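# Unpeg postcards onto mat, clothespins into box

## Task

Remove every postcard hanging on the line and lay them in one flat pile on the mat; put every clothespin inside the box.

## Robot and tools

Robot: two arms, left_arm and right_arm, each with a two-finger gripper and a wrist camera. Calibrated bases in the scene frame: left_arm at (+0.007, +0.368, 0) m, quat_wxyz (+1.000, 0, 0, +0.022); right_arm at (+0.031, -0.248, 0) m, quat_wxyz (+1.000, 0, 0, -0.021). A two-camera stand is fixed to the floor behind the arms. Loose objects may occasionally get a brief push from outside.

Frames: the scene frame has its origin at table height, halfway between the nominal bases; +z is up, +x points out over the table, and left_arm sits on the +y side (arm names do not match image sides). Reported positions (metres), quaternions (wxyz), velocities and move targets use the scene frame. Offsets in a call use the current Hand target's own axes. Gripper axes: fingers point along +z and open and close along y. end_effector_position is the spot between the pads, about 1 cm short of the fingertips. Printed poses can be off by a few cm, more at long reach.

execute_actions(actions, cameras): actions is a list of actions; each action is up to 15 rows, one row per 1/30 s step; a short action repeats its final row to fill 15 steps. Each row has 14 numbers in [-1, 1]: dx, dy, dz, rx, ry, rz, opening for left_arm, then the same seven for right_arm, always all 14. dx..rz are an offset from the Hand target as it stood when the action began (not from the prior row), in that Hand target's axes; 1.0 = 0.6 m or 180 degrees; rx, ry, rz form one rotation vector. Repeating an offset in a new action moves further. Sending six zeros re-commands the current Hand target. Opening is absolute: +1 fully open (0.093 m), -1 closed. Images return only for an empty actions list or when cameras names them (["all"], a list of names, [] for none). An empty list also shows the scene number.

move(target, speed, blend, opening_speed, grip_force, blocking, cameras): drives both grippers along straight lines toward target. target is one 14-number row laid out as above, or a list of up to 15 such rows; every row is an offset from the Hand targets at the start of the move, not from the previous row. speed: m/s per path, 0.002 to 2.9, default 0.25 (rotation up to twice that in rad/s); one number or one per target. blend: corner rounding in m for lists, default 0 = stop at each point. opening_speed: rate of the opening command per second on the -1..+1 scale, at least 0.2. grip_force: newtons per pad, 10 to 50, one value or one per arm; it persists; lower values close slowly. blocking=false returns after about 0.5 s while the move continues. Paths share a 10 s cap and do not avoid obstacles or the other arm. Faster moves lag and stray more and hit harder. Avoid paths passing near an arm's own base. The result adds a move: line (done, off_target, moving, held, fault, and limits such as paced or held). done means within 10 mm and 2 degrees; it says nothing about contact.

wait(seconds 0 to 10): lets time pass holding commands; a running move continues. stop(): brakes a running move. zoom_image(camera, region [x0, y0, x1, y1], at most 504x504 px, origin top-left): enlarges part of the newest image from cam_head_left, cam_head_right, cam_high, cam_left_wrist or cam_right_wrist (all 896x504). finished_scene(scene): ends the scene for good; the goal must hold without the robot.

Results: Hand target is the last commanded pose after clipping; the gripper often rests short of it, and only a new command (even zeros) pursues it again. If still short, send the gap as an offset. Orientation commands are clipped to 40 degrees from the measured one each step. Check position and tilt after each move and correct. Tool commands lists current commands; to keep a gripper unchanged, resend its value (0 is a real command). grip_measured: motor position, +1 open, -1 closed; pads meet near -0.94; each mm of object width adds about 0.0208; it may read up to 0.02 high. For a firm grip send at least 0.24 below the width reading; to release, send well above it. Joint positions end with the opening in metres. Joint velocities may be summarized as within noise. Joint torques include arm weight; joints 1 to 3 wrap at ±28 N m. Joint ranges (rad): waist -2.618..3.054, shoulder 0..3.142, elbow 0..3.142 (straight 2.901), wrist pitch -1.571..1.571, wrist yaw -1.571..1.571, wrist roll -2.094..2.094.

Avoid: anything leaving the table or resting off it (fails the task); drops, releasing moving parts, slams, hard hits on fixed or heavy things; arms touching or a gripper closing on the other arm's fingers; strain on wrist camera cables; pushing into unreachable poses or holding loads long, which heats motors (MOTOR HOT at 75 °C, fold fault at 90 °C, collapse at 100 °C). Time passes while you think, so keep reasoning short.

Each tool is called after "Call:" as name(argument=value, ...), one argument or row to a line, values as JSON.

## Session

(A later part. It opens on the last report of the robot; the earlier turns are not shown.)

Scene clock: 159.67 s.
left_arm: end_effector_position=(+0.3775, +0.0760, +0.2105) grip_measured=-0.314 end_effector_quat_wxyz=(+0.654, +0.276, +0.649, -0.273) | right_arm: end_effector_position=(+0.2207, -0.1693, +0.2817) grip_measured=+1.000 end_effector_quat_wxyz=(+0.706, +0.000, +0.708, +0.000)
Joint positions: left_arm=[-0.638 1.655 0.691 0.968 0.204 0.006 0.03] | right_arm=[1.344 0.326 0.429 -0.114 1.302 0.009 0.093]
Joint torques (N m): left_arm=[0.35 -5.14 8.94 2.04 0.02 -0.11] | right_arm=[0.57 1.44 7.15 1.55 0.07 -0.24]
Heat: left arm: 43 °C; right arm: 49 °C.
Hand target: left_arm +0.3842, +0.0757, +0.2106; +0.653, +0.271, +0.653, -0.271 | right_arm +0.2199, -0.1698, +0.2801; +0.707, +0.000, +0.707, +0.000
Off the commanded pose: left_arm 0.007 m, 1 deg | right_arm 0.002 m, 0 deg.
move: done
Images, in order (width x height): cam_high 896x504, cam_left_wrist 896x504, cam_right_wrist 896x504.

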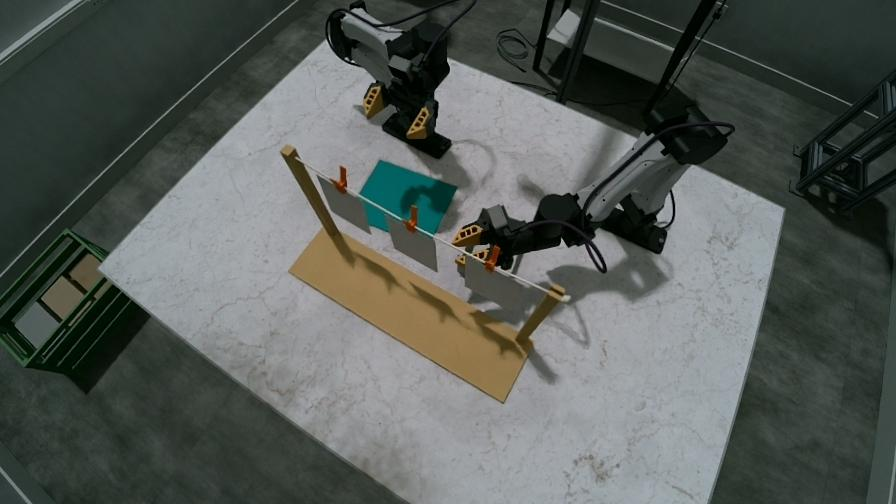

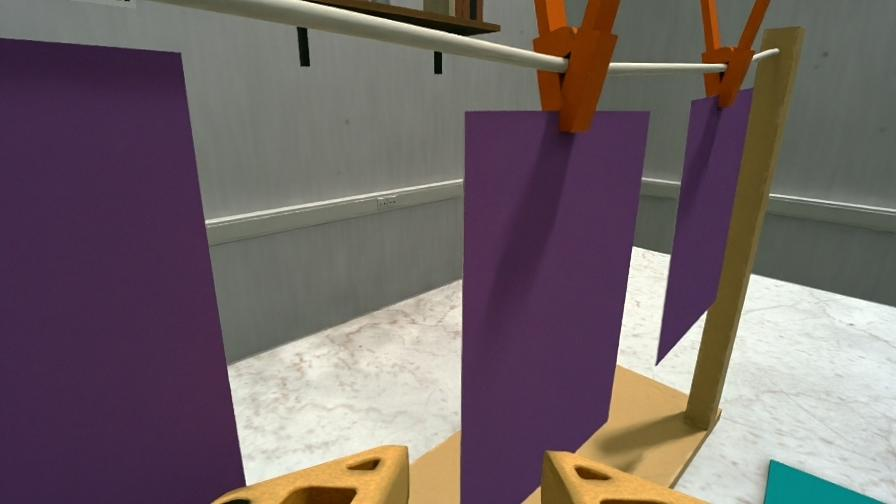

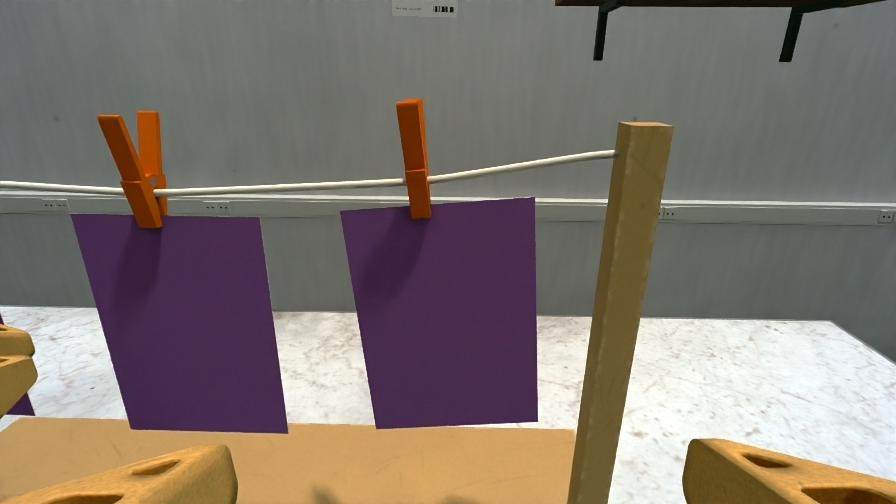

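Call:
move(
  target=[0.005,0.005,0.05,0,0,0,-0.316,0,0,0,0,0,0,1],
  speed=0.06,
  cameras=["cam_high","cam_left_wrist","cam_right_wrist","cam_head_left"],
)

Scene clock: 163.20 s.
left_arm: end_effector_position=(+0.4022, +0.0593, +0.2092) grip_measured=-0.314 end_effector_quat_wxyz=(+0.655, +0.276, +0.648, -0.274) | right_arm: end_effector_position=(+0.2207, -0.1693, +0.2817) grip_measured=+1.000 end_effector_quat_wxyz=(+0.706, +0.000, +0.708, +0.000)
Joint positions: left_arm=[-0.638 1.765 0.808 0.965 0.204 0.006 0.03] | right_arm=[1.344 0.326 0.429 -0.114 1.302 0.009 0.093]
Joint torques (N m): left_arm=[-0.39 -6.02 8.96 2 -0.07 -0.12] | right_arm=[0.58 1.46 7.17 1.56 0.07 -0.23]
Heat: left arm: 43 °C; right arm: 49 °C.
Hand target: left_arm +0.4075, +0.0566, +0.2077; +0.653, +0.271, +0.653, -0.271 | right_arm +0.2199, -0.1698, +0.2801; +0.707, +0.000, +0.707, +0.000
Off the commanded pose: left_arm 0.006 m, 1 deg | right_arm 0.002 m, 0 deg.
move: done
Images, in order (width x height): cam_head_left 896x504, cam_high 896x504, cam_left_wrist 896x504, cam_right_wrist 896x504.

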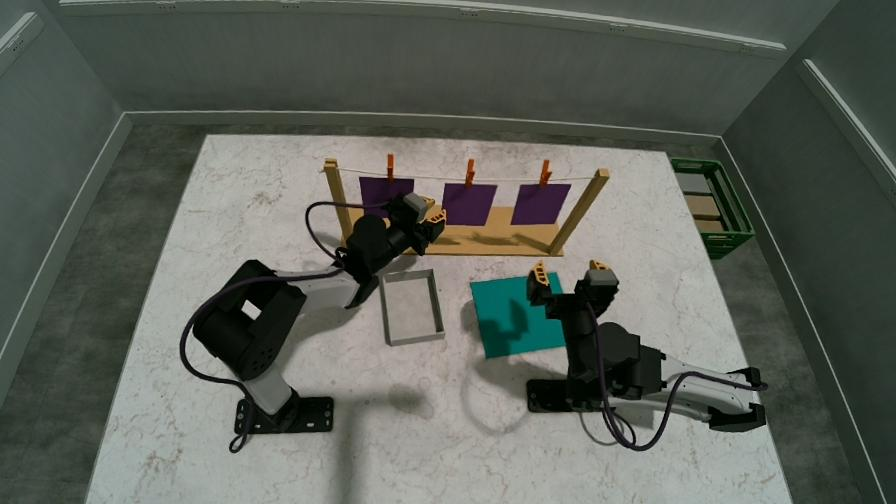

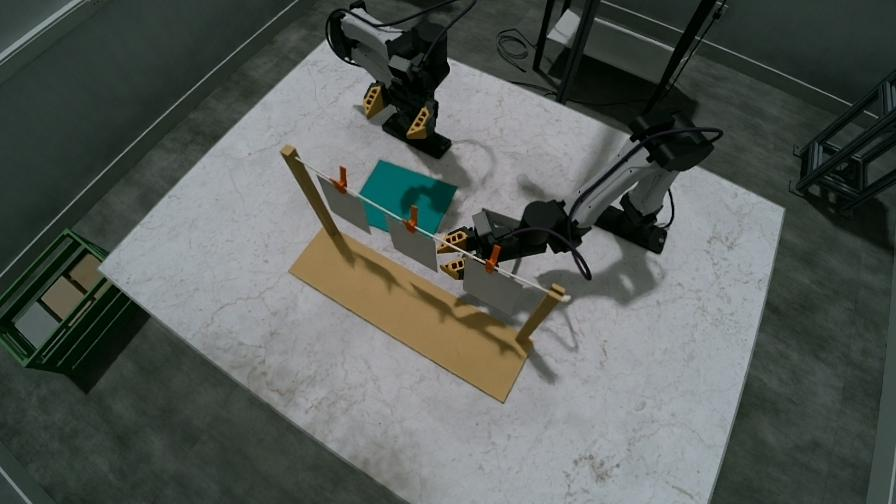

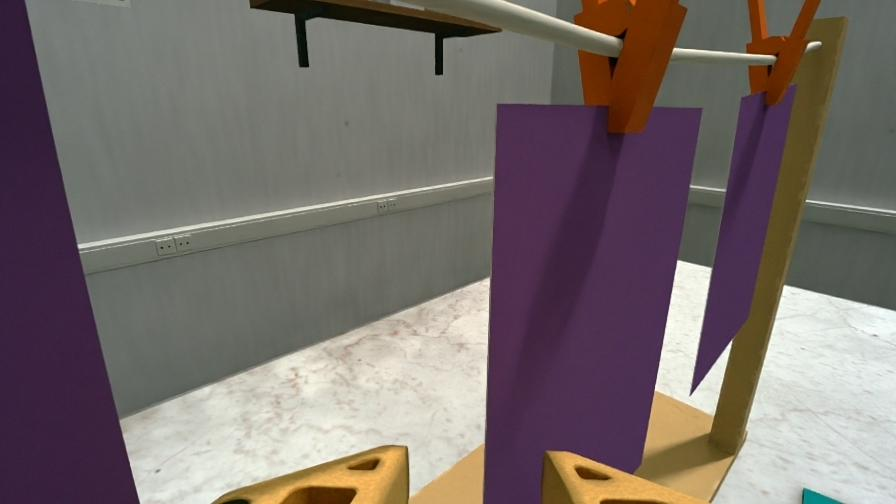

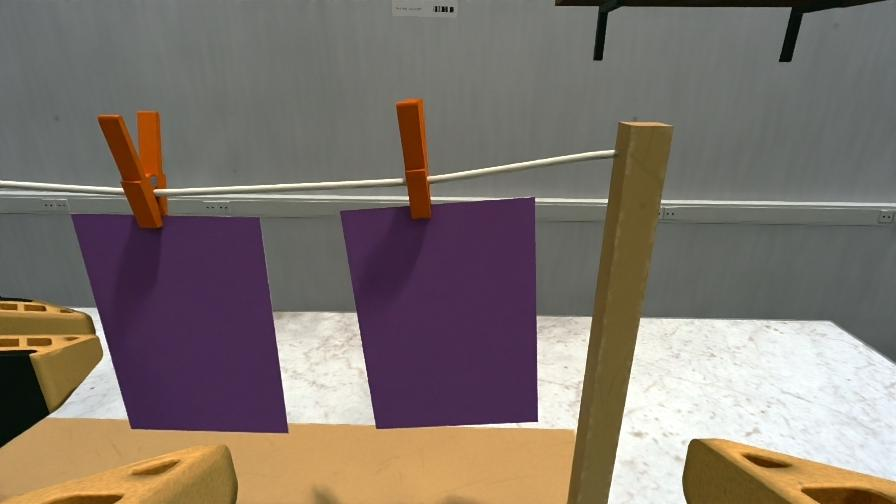

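Call:
zoom_image(
  camera="cam_high",
  region=[390, 190, 540, 330],
)

Call:
zoom_image(
  camera="cam_right_wrist",
  region=[0, 180, 300, 450],
)

Scaled by 3.360 from the camera's 896x504 image, which has a finer 1280x720 frame.

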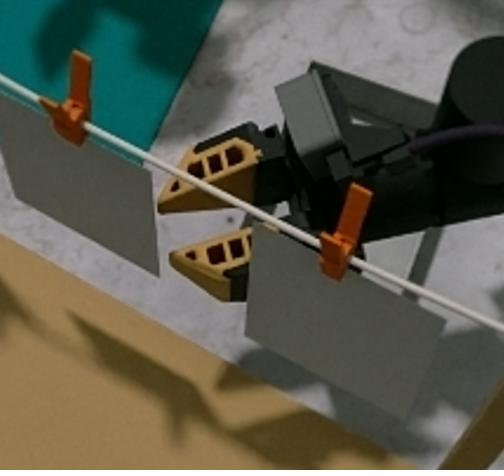

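Scaled by 1.680 from the camera's 896x504 image, which has a finer 1280x720 frame.

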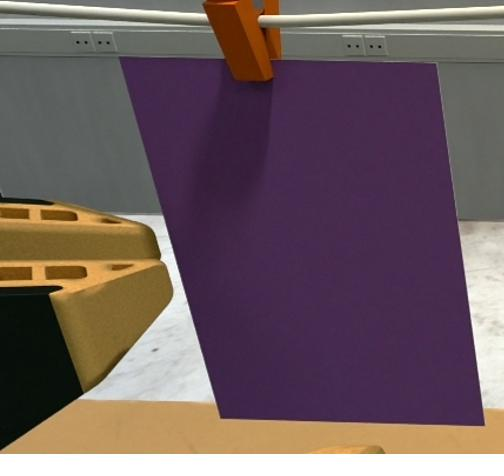

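Call:
move(
  target=[0.008,-0.003,0.04,0,0,0,-0.316,0,0,0,0,0,0,1],
  speed=0.06,
  cameras=["cam_high","cam_left_wrist","cam_right_wrist"],
)

Call:
zoom_image(
  camera="cam_high",
  region=[390, 190, 540, 330],
)

Scene clock: 170.13 s.
left_arm: end_effector_position=(+0.4176, +0.0410, +0.2050) grip_measured=-0.314 end_effector_quat_wxyz=(+0.655, +0.278, +0.647, -0.275) | right_arm: end_effector_position=(+0.2207, -0.1693, +0.2817) grip_measured=+1.000 end_effector_quat_wxyz=(+0.706, +0.000, +0.708, +0.000)
Joint positions: left_arm=[-0.654 1.852 0.901 0.96 0.192 0.006 0.03] | right_arm=[1.344 0.326 0.429 -0.114 1.302 0.009 0.093]
Joint torques (N m): left_arm=[-0.54 -6.71 9.1 2 -0.14 -0.11] | right_arm=[0.55 1.46 7.17 1.55 0.06 -0.23]
Heat: left arm: 43 °C; right arm: 49 °C.
Hand target: left_arm +0.4232, +0.0383, +0.2027; +0.653, +0.271, +0.653, -0.271 | right_arm +0.2199, -0.1698, +0.2801; +0.707, +0.000, +0.707, +0.000
Off the commanded pose: left_arm 0.006 m, 1 deg | right_arm 0.002 m, 0 deg.
move: done
Images, in order (width x height): cam_high 896x504, cam_left_wrist 896x504, cam_right_wrist 896x504.

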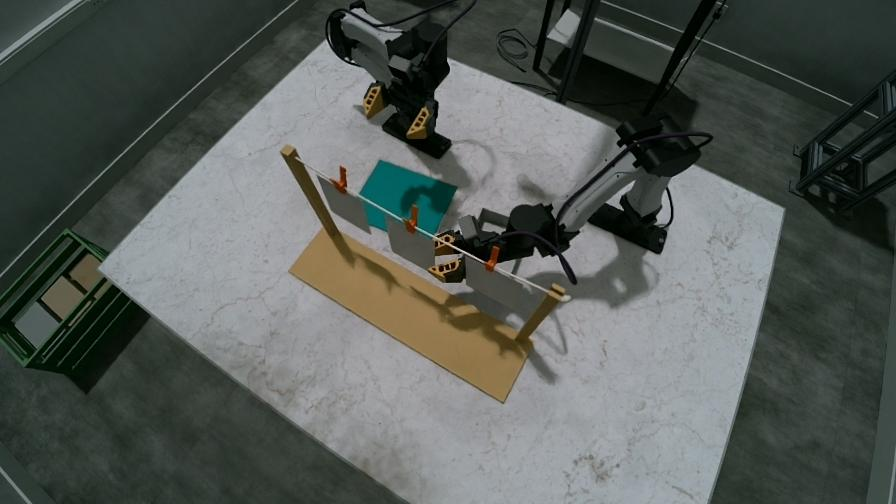

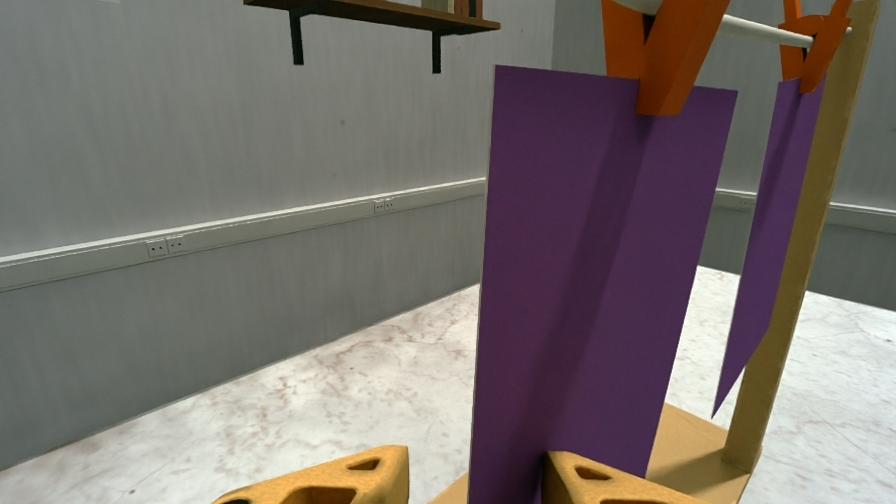

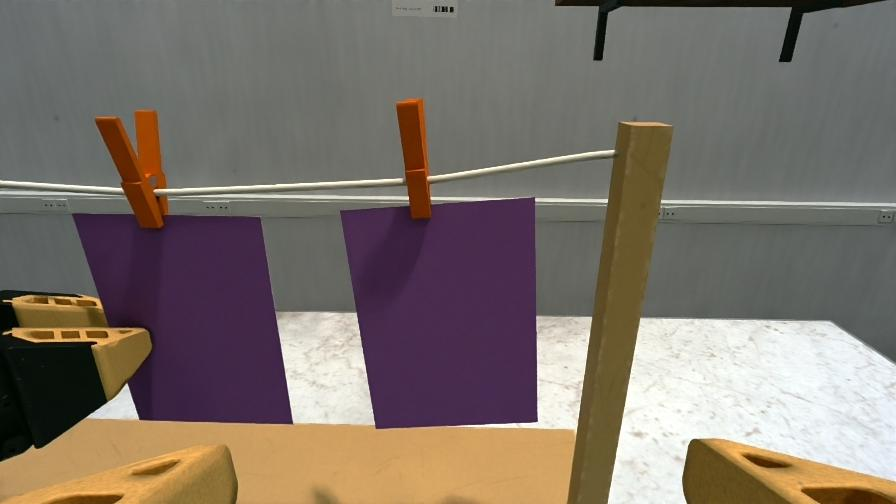

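Scaled by 3.360 from the camera's 896x504 image, which has a finer 1280x720 frame.

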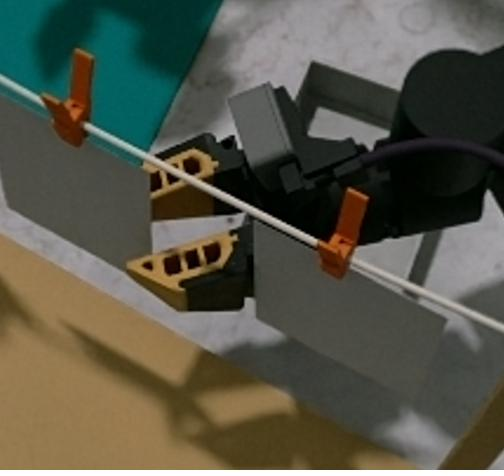

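Call:
move(
  target=[0.003,-0.013,-0.005,0,0,0,-0.316,0,0,0,0,0,0,1],
  speed=0.06,
)

Call:
move(
  target=[0,0,0,0,0,0,-0.75,0,0,0,0,0,0,1],
  grip_force=15,
  cameras=["cam_high","cam_left_wrist","cam_right_wrist"],
)

Call:
zoom_image(
  camera="cam_high",
  region=[390, 190, 540, 330],
)

Scene clock: 175.53 s.
left_arm: end_effector_position=(+0.4133, +0.0350, +0.2050) grip_measured=-0.314 end_effector_quat_wxyz=(+0.655, +0.278, +0.647, -0.276) | right_arm: end_effector_position=(+0.2207, -0.1693, +0.2817) grip_measured=+1.000 end_effector_quat_wxyz=(+0.706, +0.000, +0.708, +0.000)
Joint positions: left_arm=[-0.674 1.852 0.901 0.96 0.173 0.006 0.03] | right_arm=[1.344 0.326 0.429 -0.114 1.302 0.009 0.093]
Joint torques (N m): left_arm=[-0.47 -7.36 7.28 2.11 -0.13 -0.12] | right_arm=[0.55 1.46 7.13 1.55 0.06 -0.24]
Heat: left arm: 43 °C; right arm: 49 °C.
Hand target: left_arm +0.4155, +0.0349, +0.2009; +0.653, +0.271, +0.653, -0.271 | right_arm +0.2199, -0.1698, +0.2801; +0.707, +0.000, +0.707, +0.000
Off the commanded pose: left_arm 0.005 m, 1 deg | right_arm 0.002 m, 0 deg.
move: done

Scene clock: 178.13 s.
left_arm: end_effector_position=(+0.4135, +0.0352, +0.2050) grip_measured=-0.747 end_effector_quat_wxyz=(+0.655, +0.277, +0.647, -0.275) | right_arm: end_effector_position=(+0.2207, -0.1693, +0.2817) grip_measured=+1.000 end_effector_quat_wxyz=(+0.706, +0.000, +0.708, +0.000)
Joint positions: left_arm=[-0.674 1.852 0.901 0.96 0.172 0.006 0.009] | right_arm=[1.344 0.326 0.429 -0.114 1.302 0.009 0.093]
Joint torques (N m): left_arm=[-0.5 -7.38 7.31 2.11 -0.12 -0.11] | right_arm=[0.55 1.46 7.13 1.54 0.06 -0.23]
Heat: left arm: 42 °C; right arm: 49 °C.
Hand target: left_arm +0.4155, +0.0350, +0.2009; +0.653, +0.271, +0.653, -0.271 | right_arm +0.2199, -0.1698, +0.2801; +0.707, +0.000, +0.707, +0.000
Off the commanded pose: left_arm 0.005 m, 1 deg | right_arm 0.002 m, 0 deg.
grip_force (N): 15, 15
move: done
Images, in order (width x height): cam_high 896x504, cam_left_wrist 896x504, cam_right_wrist 896x504.

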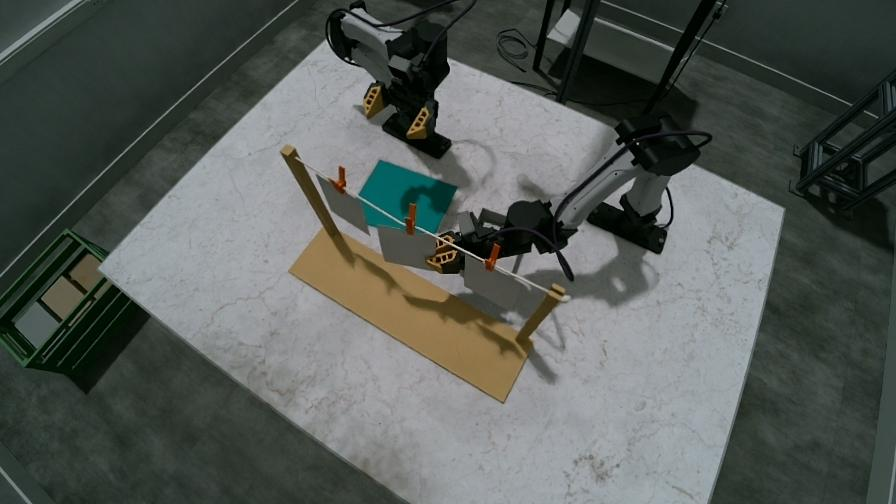

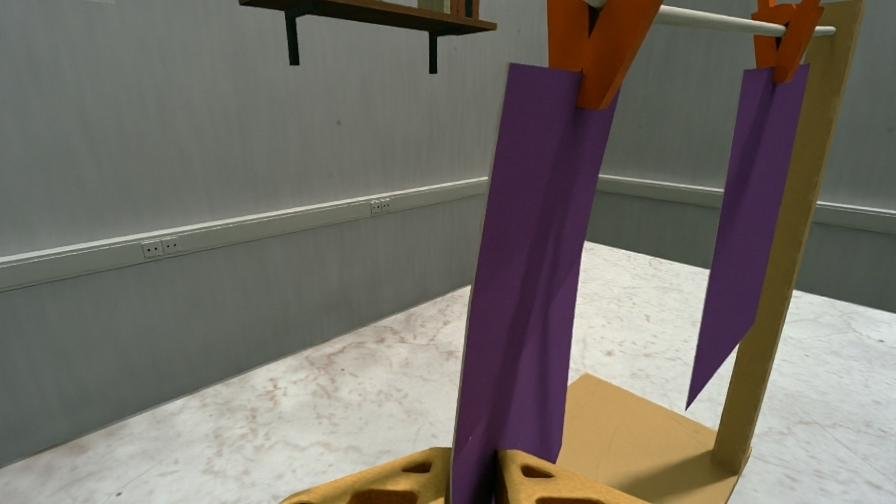

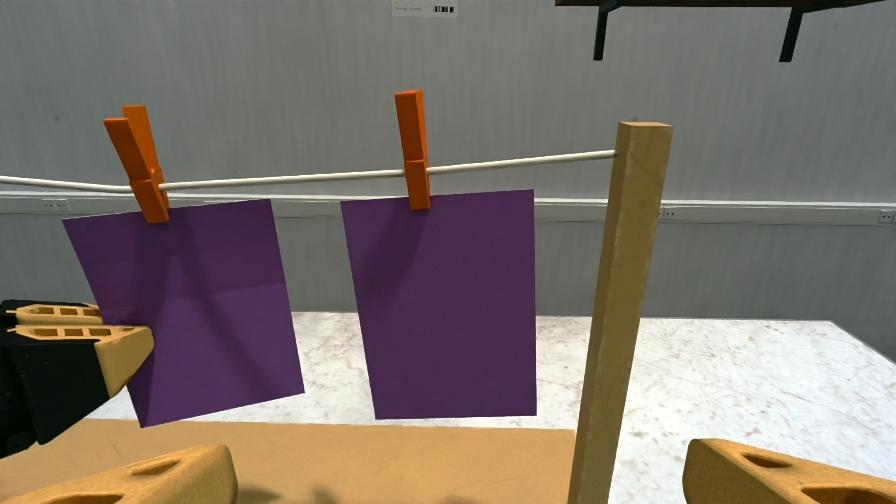

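Scaled by 3.360 from the camera's 896x504 image, which has a finer 1280x720 frame.

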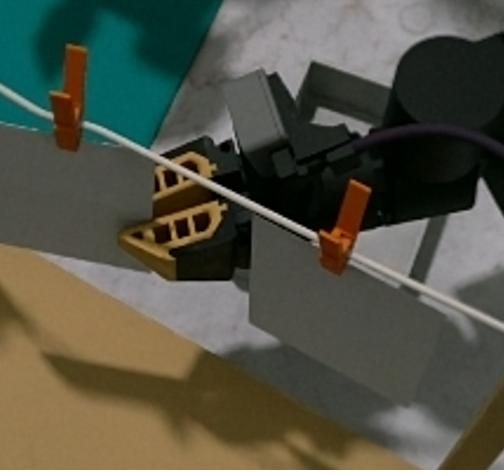

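Call:
move(
  target=[0,0,0,0,0,0,-1,0,0,0,0,0,0,1],
  grip_force=15,
  cameras=["cam_high","cam_left_wrist","cam_right_wrist"],
)

Call:
zoom_image(
  camera="cam_high",
  region=[390, 190, 540, 330],
)

Call:
zoom_image(
  camera="cam_right_wrist",
  region=[0, 80, 300, 450],
)

Scene clock: 183.27 s.
left_arm: end_effector_position=(+0.4127, +0.0342, +0.2064) grip_measured=-0.949 end_effector_quat_wxyz=(+0.657, +0.278, +0.645, -0.276) | right_arm: end_effector_position=(+0.2207, -0.1693, +0.2817) grip_measured=+1.000 end_effector_quat_wxyz=(+0.706, +0.000, +0.708, +0.000)
Joint positions: left_arm=[-0.677 1.852 0.901 0.966 0.172 0.006 0] | right_arm=[1.344 0.326 0.429 -0.114 1.302 0.009 0.093]
Joint torques (N m): left_arm=[-0.27 -7.38 7.28 2.05 -0.13 -0.12] | right_arm=[0.54 1.48 7.15 1.54 0.06 -0.24]
Heat: left arm: 43 °C; right arm: 49 °C.
Hand target: left_arm +0.4155, +0.0349, +0.2009; +0.653, +0.271, +0.653, -0.271 | right_arm +0.2199, -0.1698, +0.2801; +0.707, +0.000, +0.707, +0.000
Off the commanded pose: left_arm 0.006 m, 1 deg | right_arm 0.002 m, 0 deg.
grip_force (N): 15, 15
move: done
Images, in order (width x height): cam_high 896x504, cam_left_wrist 896x504, cam_right_wrist 896x504.

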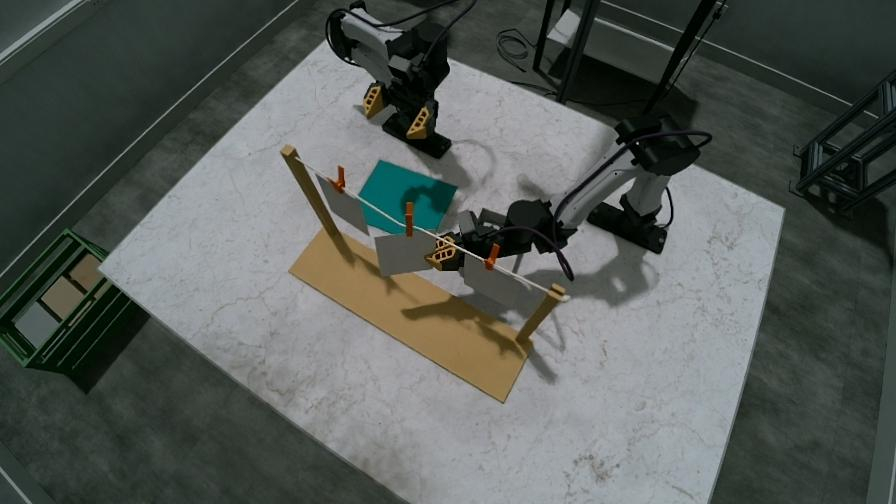

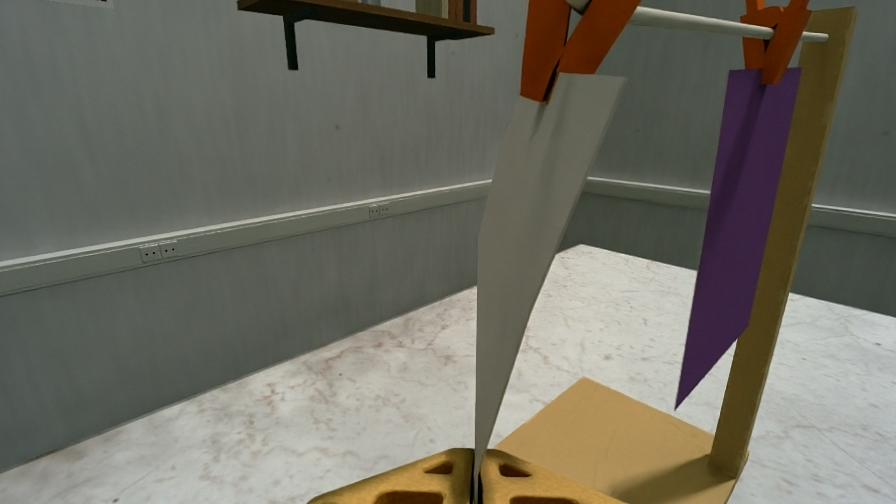

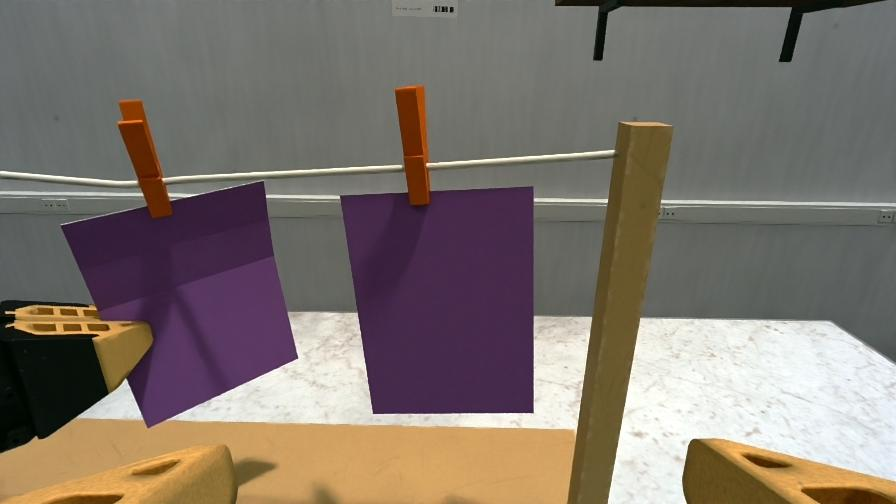

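Scaled by 3.360 from the camera's 896x504 image, which has a finer 1280x720 frame.

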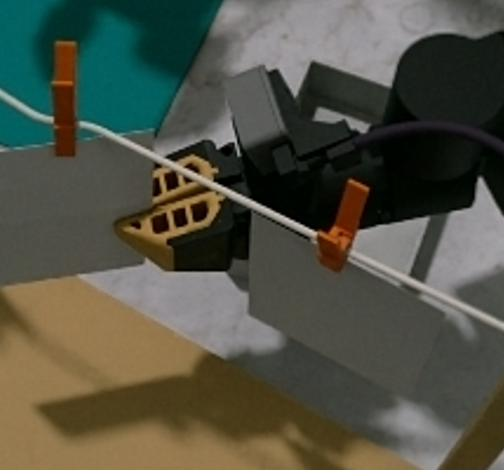

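Scaled by 1.362 from the camera's 896x504 image, which has a finer 1280x720 frame.

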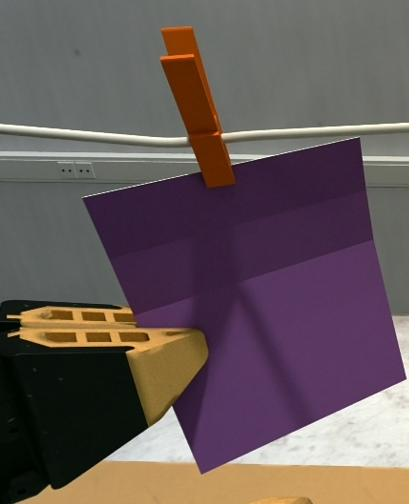

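Call:
move(
  target=[0.05,0,0,0,0,0,-1,0,0,0,0,0,0,1],
  grip_force=[45,15],
  speed=0.04,
  cameras=["cam_high","cam_left_wrist","cam_right_wrist"],
)

Scene clock: 190.73 s.
left_arm: end_effector_position=(+0.4124, +0.0320, +0.1980) grip_measured=-0.971 end_effector_quat_wxyz=(+0.674, +0.274, +0.625, -0.282) | right_arm: end_effector_position=(+0.2207, -0.1693, +0.2817) grip_measured=+1.000 end_effector_quat_wxyz=(+0.706, +0.000, +0.708, +0.000)
Joint positions: left_arm=[-0.681 1.918 0.881 1.106 0.172 0.006 0] | right_arm=[1.344 0.326 0.429 -0.114 1.302 0.009 0.093]
Joint torques (N m): left_arm=[0.05 -6.05 5.24 1.87 -0.14 -0.11] | right_arm=[0.54 1.44 7.13 1.55 0.07 -0.24]
Heat: left arm: 43 °C; right arm: 49 °C.
Hand target: left_arm +0.4156, +0.0349, +0.1710; +0.653, +0.271, +0.653, -0.271 | right_arm +0.2199, -0.1698, +0.2801; +0.707, +0.000, +0.707, +0.000
Off the commanded pose: left_arm 0.027 m, 4 deg | right_arm 0.002 m, 0 deg.
grip_force (N): 45, 15
move: off_target (left_arm)
Images, in order (width x height): cam_high 896x504, cam_left_wrist 896x504, cam_right_wrist 896x504.

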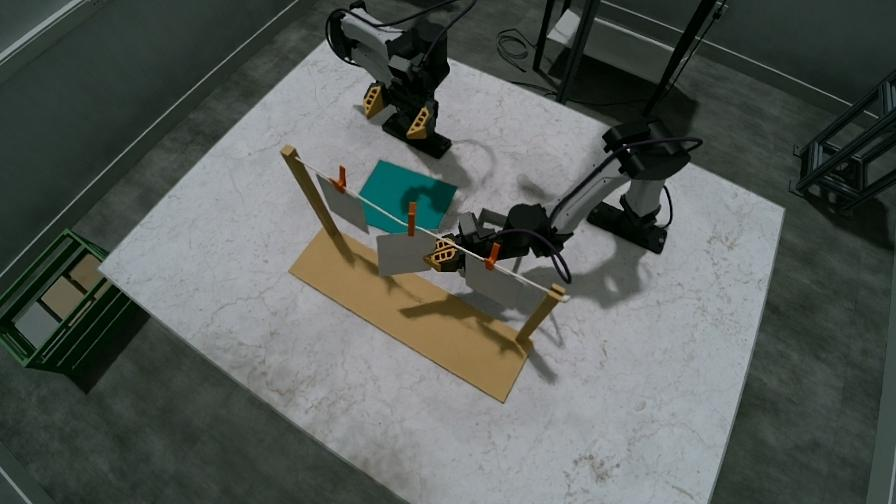

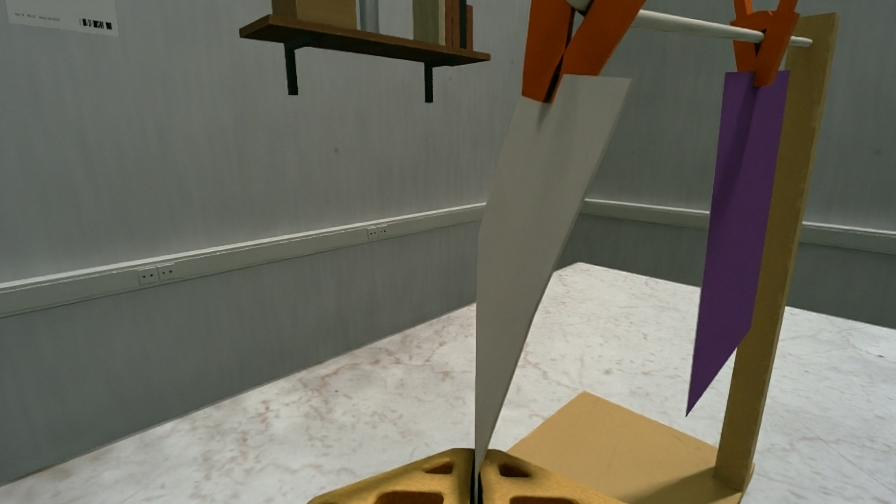

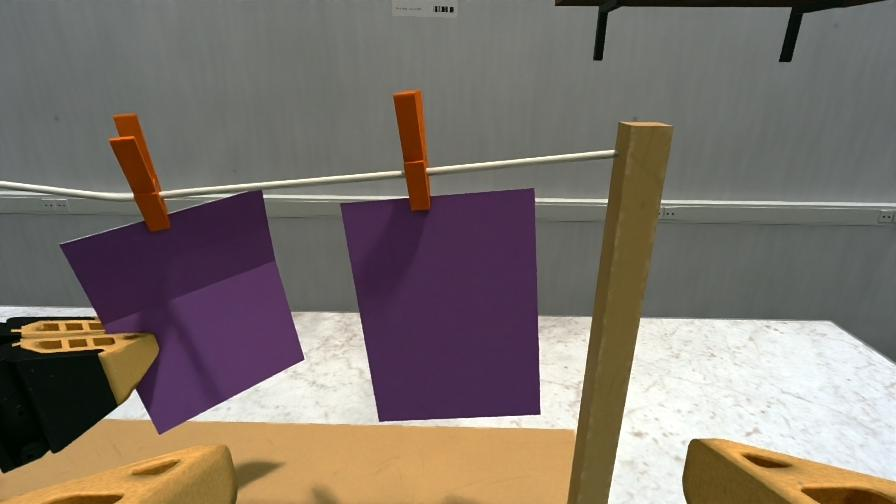

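Call:
move(
  target=[0.04,0,0,0,0,0,-1,0,0,0,0,0,0,1],
  speed=0.04,
  cameras=["cam_left_wrist","cam_right_wrist"],
)

Scene clock: 193.23 s.
left_arm: end_effector_position=(+0.4102, +0.0300, +0.1885) grip_measured=-0.971 end_effector_quat_wxyz=(+0.689, +0.272, +0.607, -0.288) | right_arm: end_effector_position=(+0.2207, -0.1693, +0.2817) grip_measured=+1.000 end_effector_quat_wxyz=(+0.706, +0.000, +0.708, +0.000)
Joint positions: left_arm=[-0.685 1.985 0.864 1.238 0.175 0.006 0] | right_arm=[1.344 0.326 0.429 -0.114 1.302 0.009 0.093]
Joint torques (N m): left_arm=[0.43 -5.68 4.14 1.54 -0.18 -0.1] | right_arm=[0.55 1.46 7.19 1.55 0.06 -0.24]
Heat: left arm: 42 °C; right arm: 49 °C.
Hand target: left_arm +0.4155, +0.0350, +0.1469; +0.653, +0.271, +0.653, -0.271 | right_arm +0.2199, -0.1698, +0.2801; +0.707, +0.000, +0.707, +0.000
Off the commanded pose: left_arm 0.042 m, 7 deg | right_arm 0.002 m, 0 deg.
grip_force (N): 45, 15
move: off_target (left_arm)
Images, in order (width x height): cam_left_wrist 896x504, cam_right_wrist 896x504.

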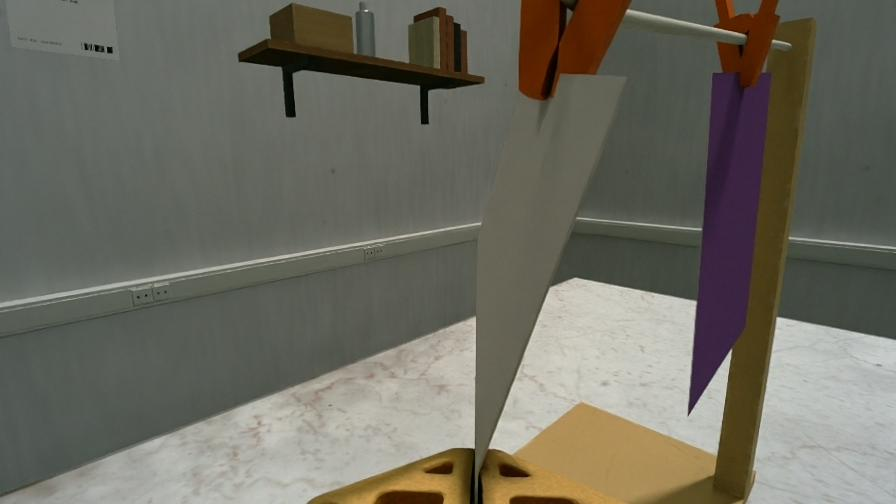

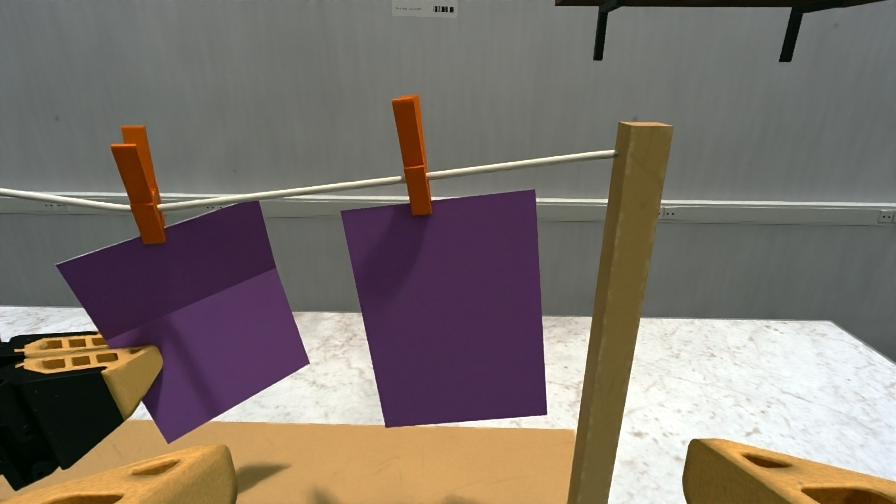

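Call:
move(
  target=[0.04,0,0,0,0,0,-1,0,0,0,0,0,0,1],
  speed=0.04,
  cameras=["cam_left_wrist","cam_right_wrist"],
)

Scene clock: 195.90 s.
left_arm: end_effector_position=(+0.4106, +0.0317, +0.1240) grip_measured=-0.971 end_effector_quat_wxyz=(+0.647, +0.282, +0.653, -0.276) | right_arm: end_effector_position=(+0.2207, -0.1693, +0.2817) grip_measured=+1.000 end_effector_quat_wxyz=(+0.706, +0.000, +0.708, +0.000)
Joint positions: left_arm=[-0.683 2.097 0.836 1.25 0.171 0.006 0] | right_arm=[1.344 0.326 0.429 -0.114 1.302 0.009 0.093]
Joint torques (N m): left_arm=[0.27 -7.43 6.09 2.38 -0.11 -0.12] | right_arm=[0.58 1.42 7.17 1.54 0.06 -0.23]
Heat: left arm: 42 °C; right arm: 49 °C.
Hand target: left_arm +0.4155, +0.0350, +0.1230; +0.653, +0.271, +0.653, -0.271 | right_arm +0.2199, -0.1698, +0.2801; +0.707, +0.000, +0.707, +0.000
Off the commanded pose: left_arm 0.006 m, 2 deg | right_arm 0.002 m, 0 deg.
grip_force (N): 45, 15
move: done
Images, in order (width x height): cam_left_wrist 896x504, cam_right_wrist 896x504.

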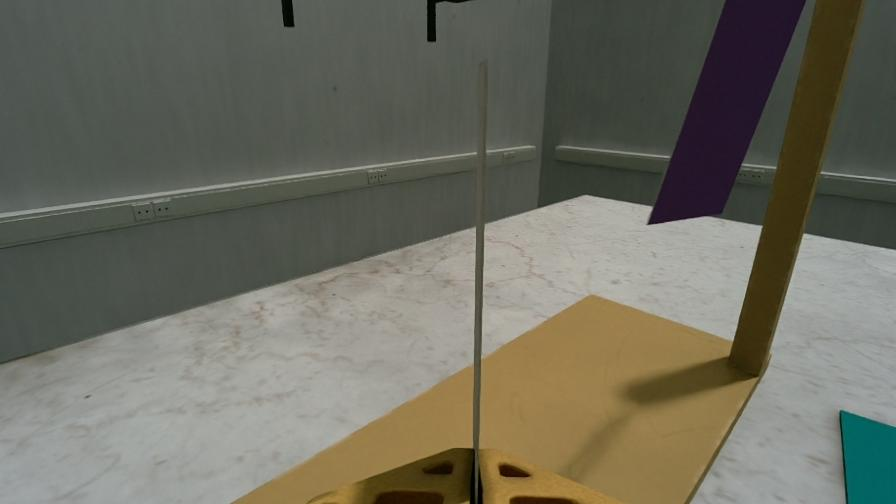

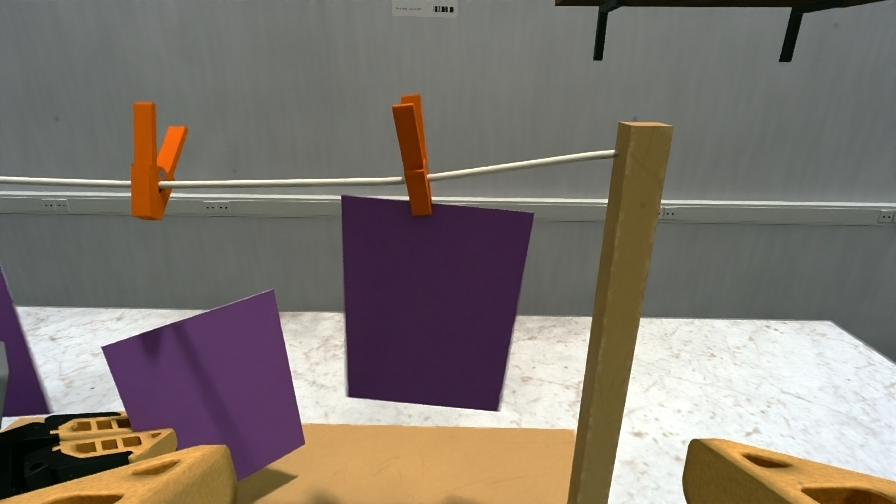

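Call:
move(
  target=[-0.095,-0.2363,-0.1538,0.1944,0,0,-1,0,-0.4167,-0.033,-0.2186,0.1332,-0.0485,1],
  speed=0.15,
  cameras=["all"],
)

Scene clock: 214.50 s.
left_arm: end_effector_position=(+0.2553, -0.0008, +0.1740) grip_measured=-0.971 end_effector_quat_wxyz=(+0.544, +0.453, +0.545, -0.450) | right_arm: end_effector_position=(+0.1999, -0.4191, +0.2771) grip_measured=+1.000 end_effector_quat_wxyz=(+0.502, -0.153, +0.850, -0.044)
Joint positions: left_arm=[-0.796 1.749 0.607 1.137 0.632 0.006 0] | right_arm=[-1.403 1.259 1.297 -1.548 -1.055 -1.766 0.093]
Joint torques (N m): left_arm=[-0.43 -8.65 5.53 1.87 0.2 -0.12] | right_arm=[0.59 -1.83 9.07 0.18 -0.57 -0.3]
Heat: left arm: 45 °C; right arm: 49 °C.
Hand target: left_arm +0.2501, +0.0002, +0.1799; +0.542, +0.455, +0.541, -0.454 | right_arm +0.2000, -0.4199, +0.2799; +0.505, -0.288, +0.792, +0.184
Off the commanded pose: left_arm 0.008 m, 1 deg | right_arm 0.003 m, 31 deg.
joint sent to its limit (right arm) — joint 4 (wrist pitch), lower limit. The joint targets are off in orientation, not in position.
grip_force (N): 45, 15
move: off_target (right_arm); limits=paced

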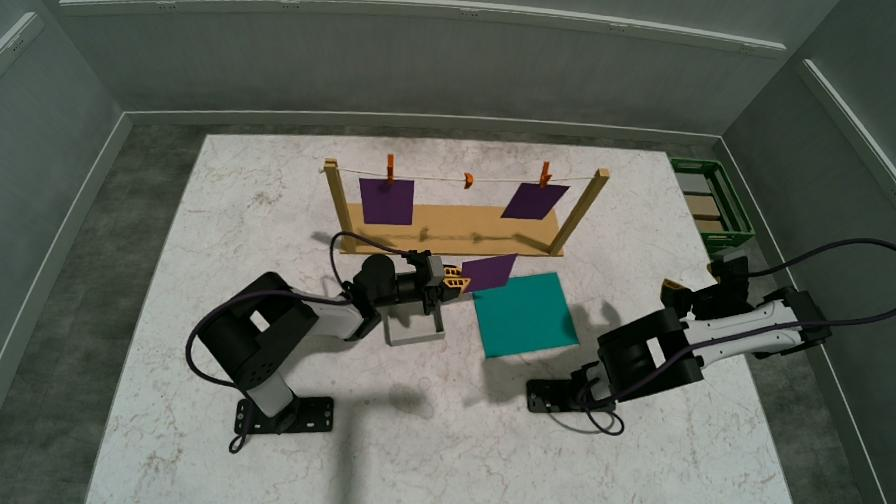

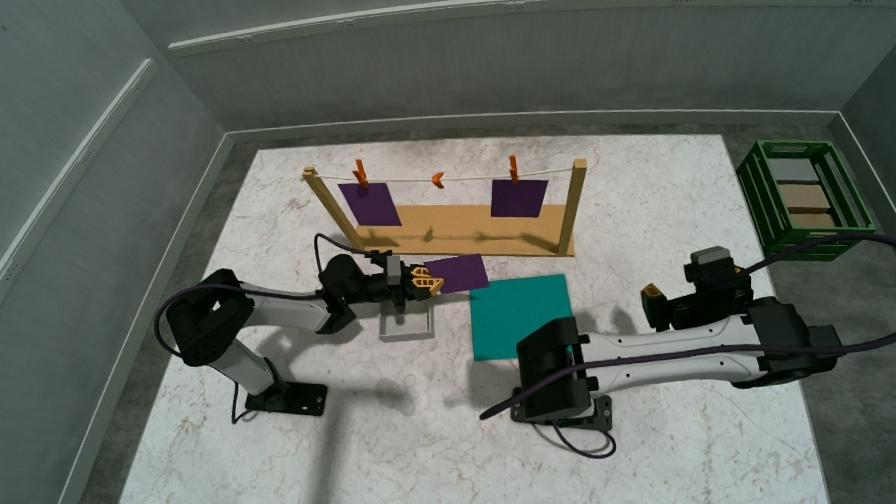

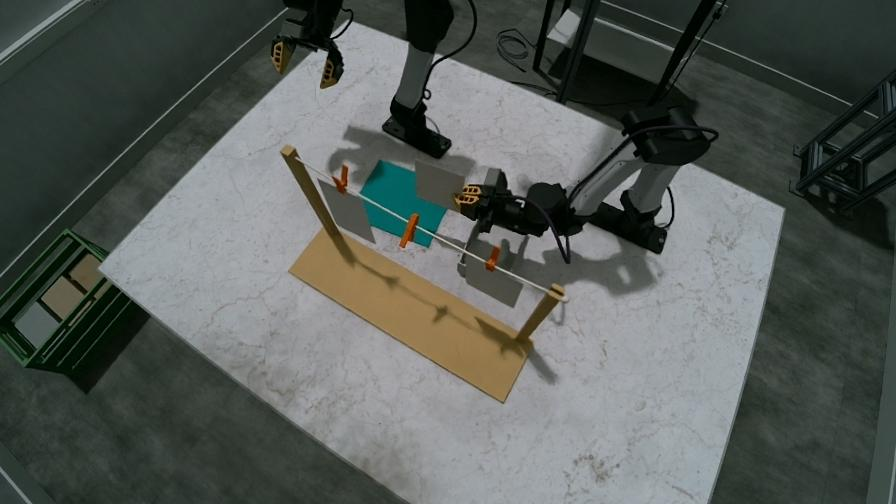

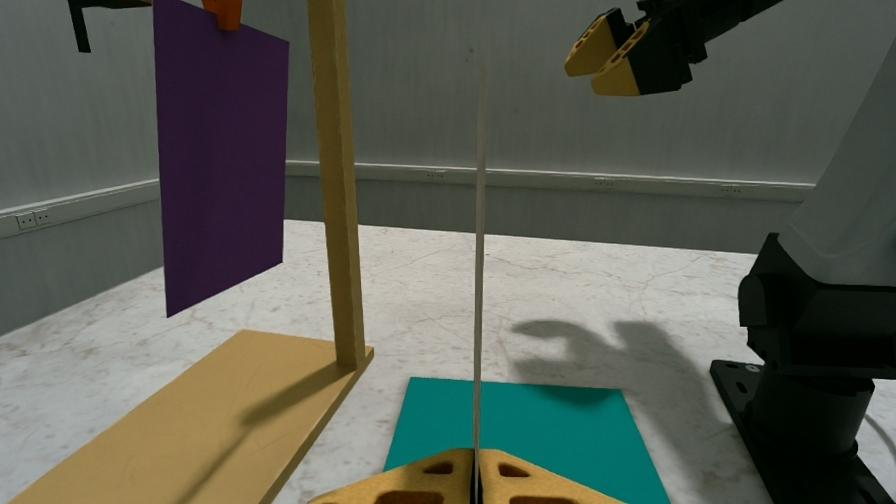

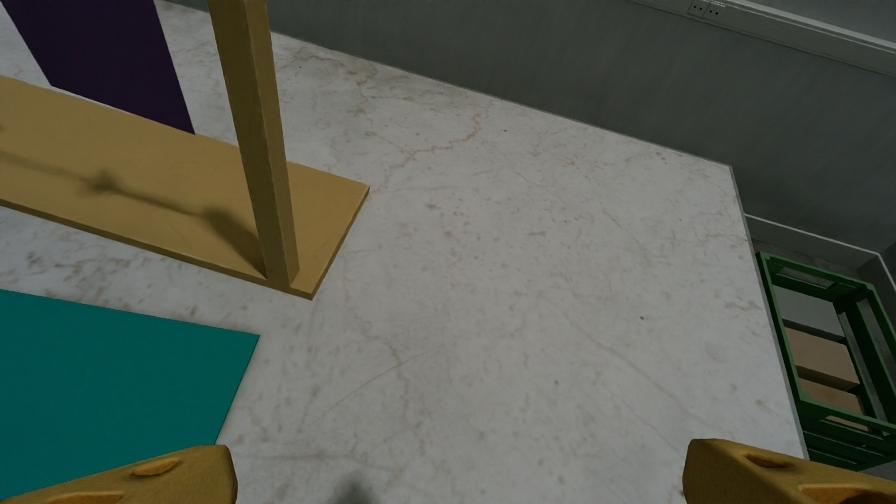

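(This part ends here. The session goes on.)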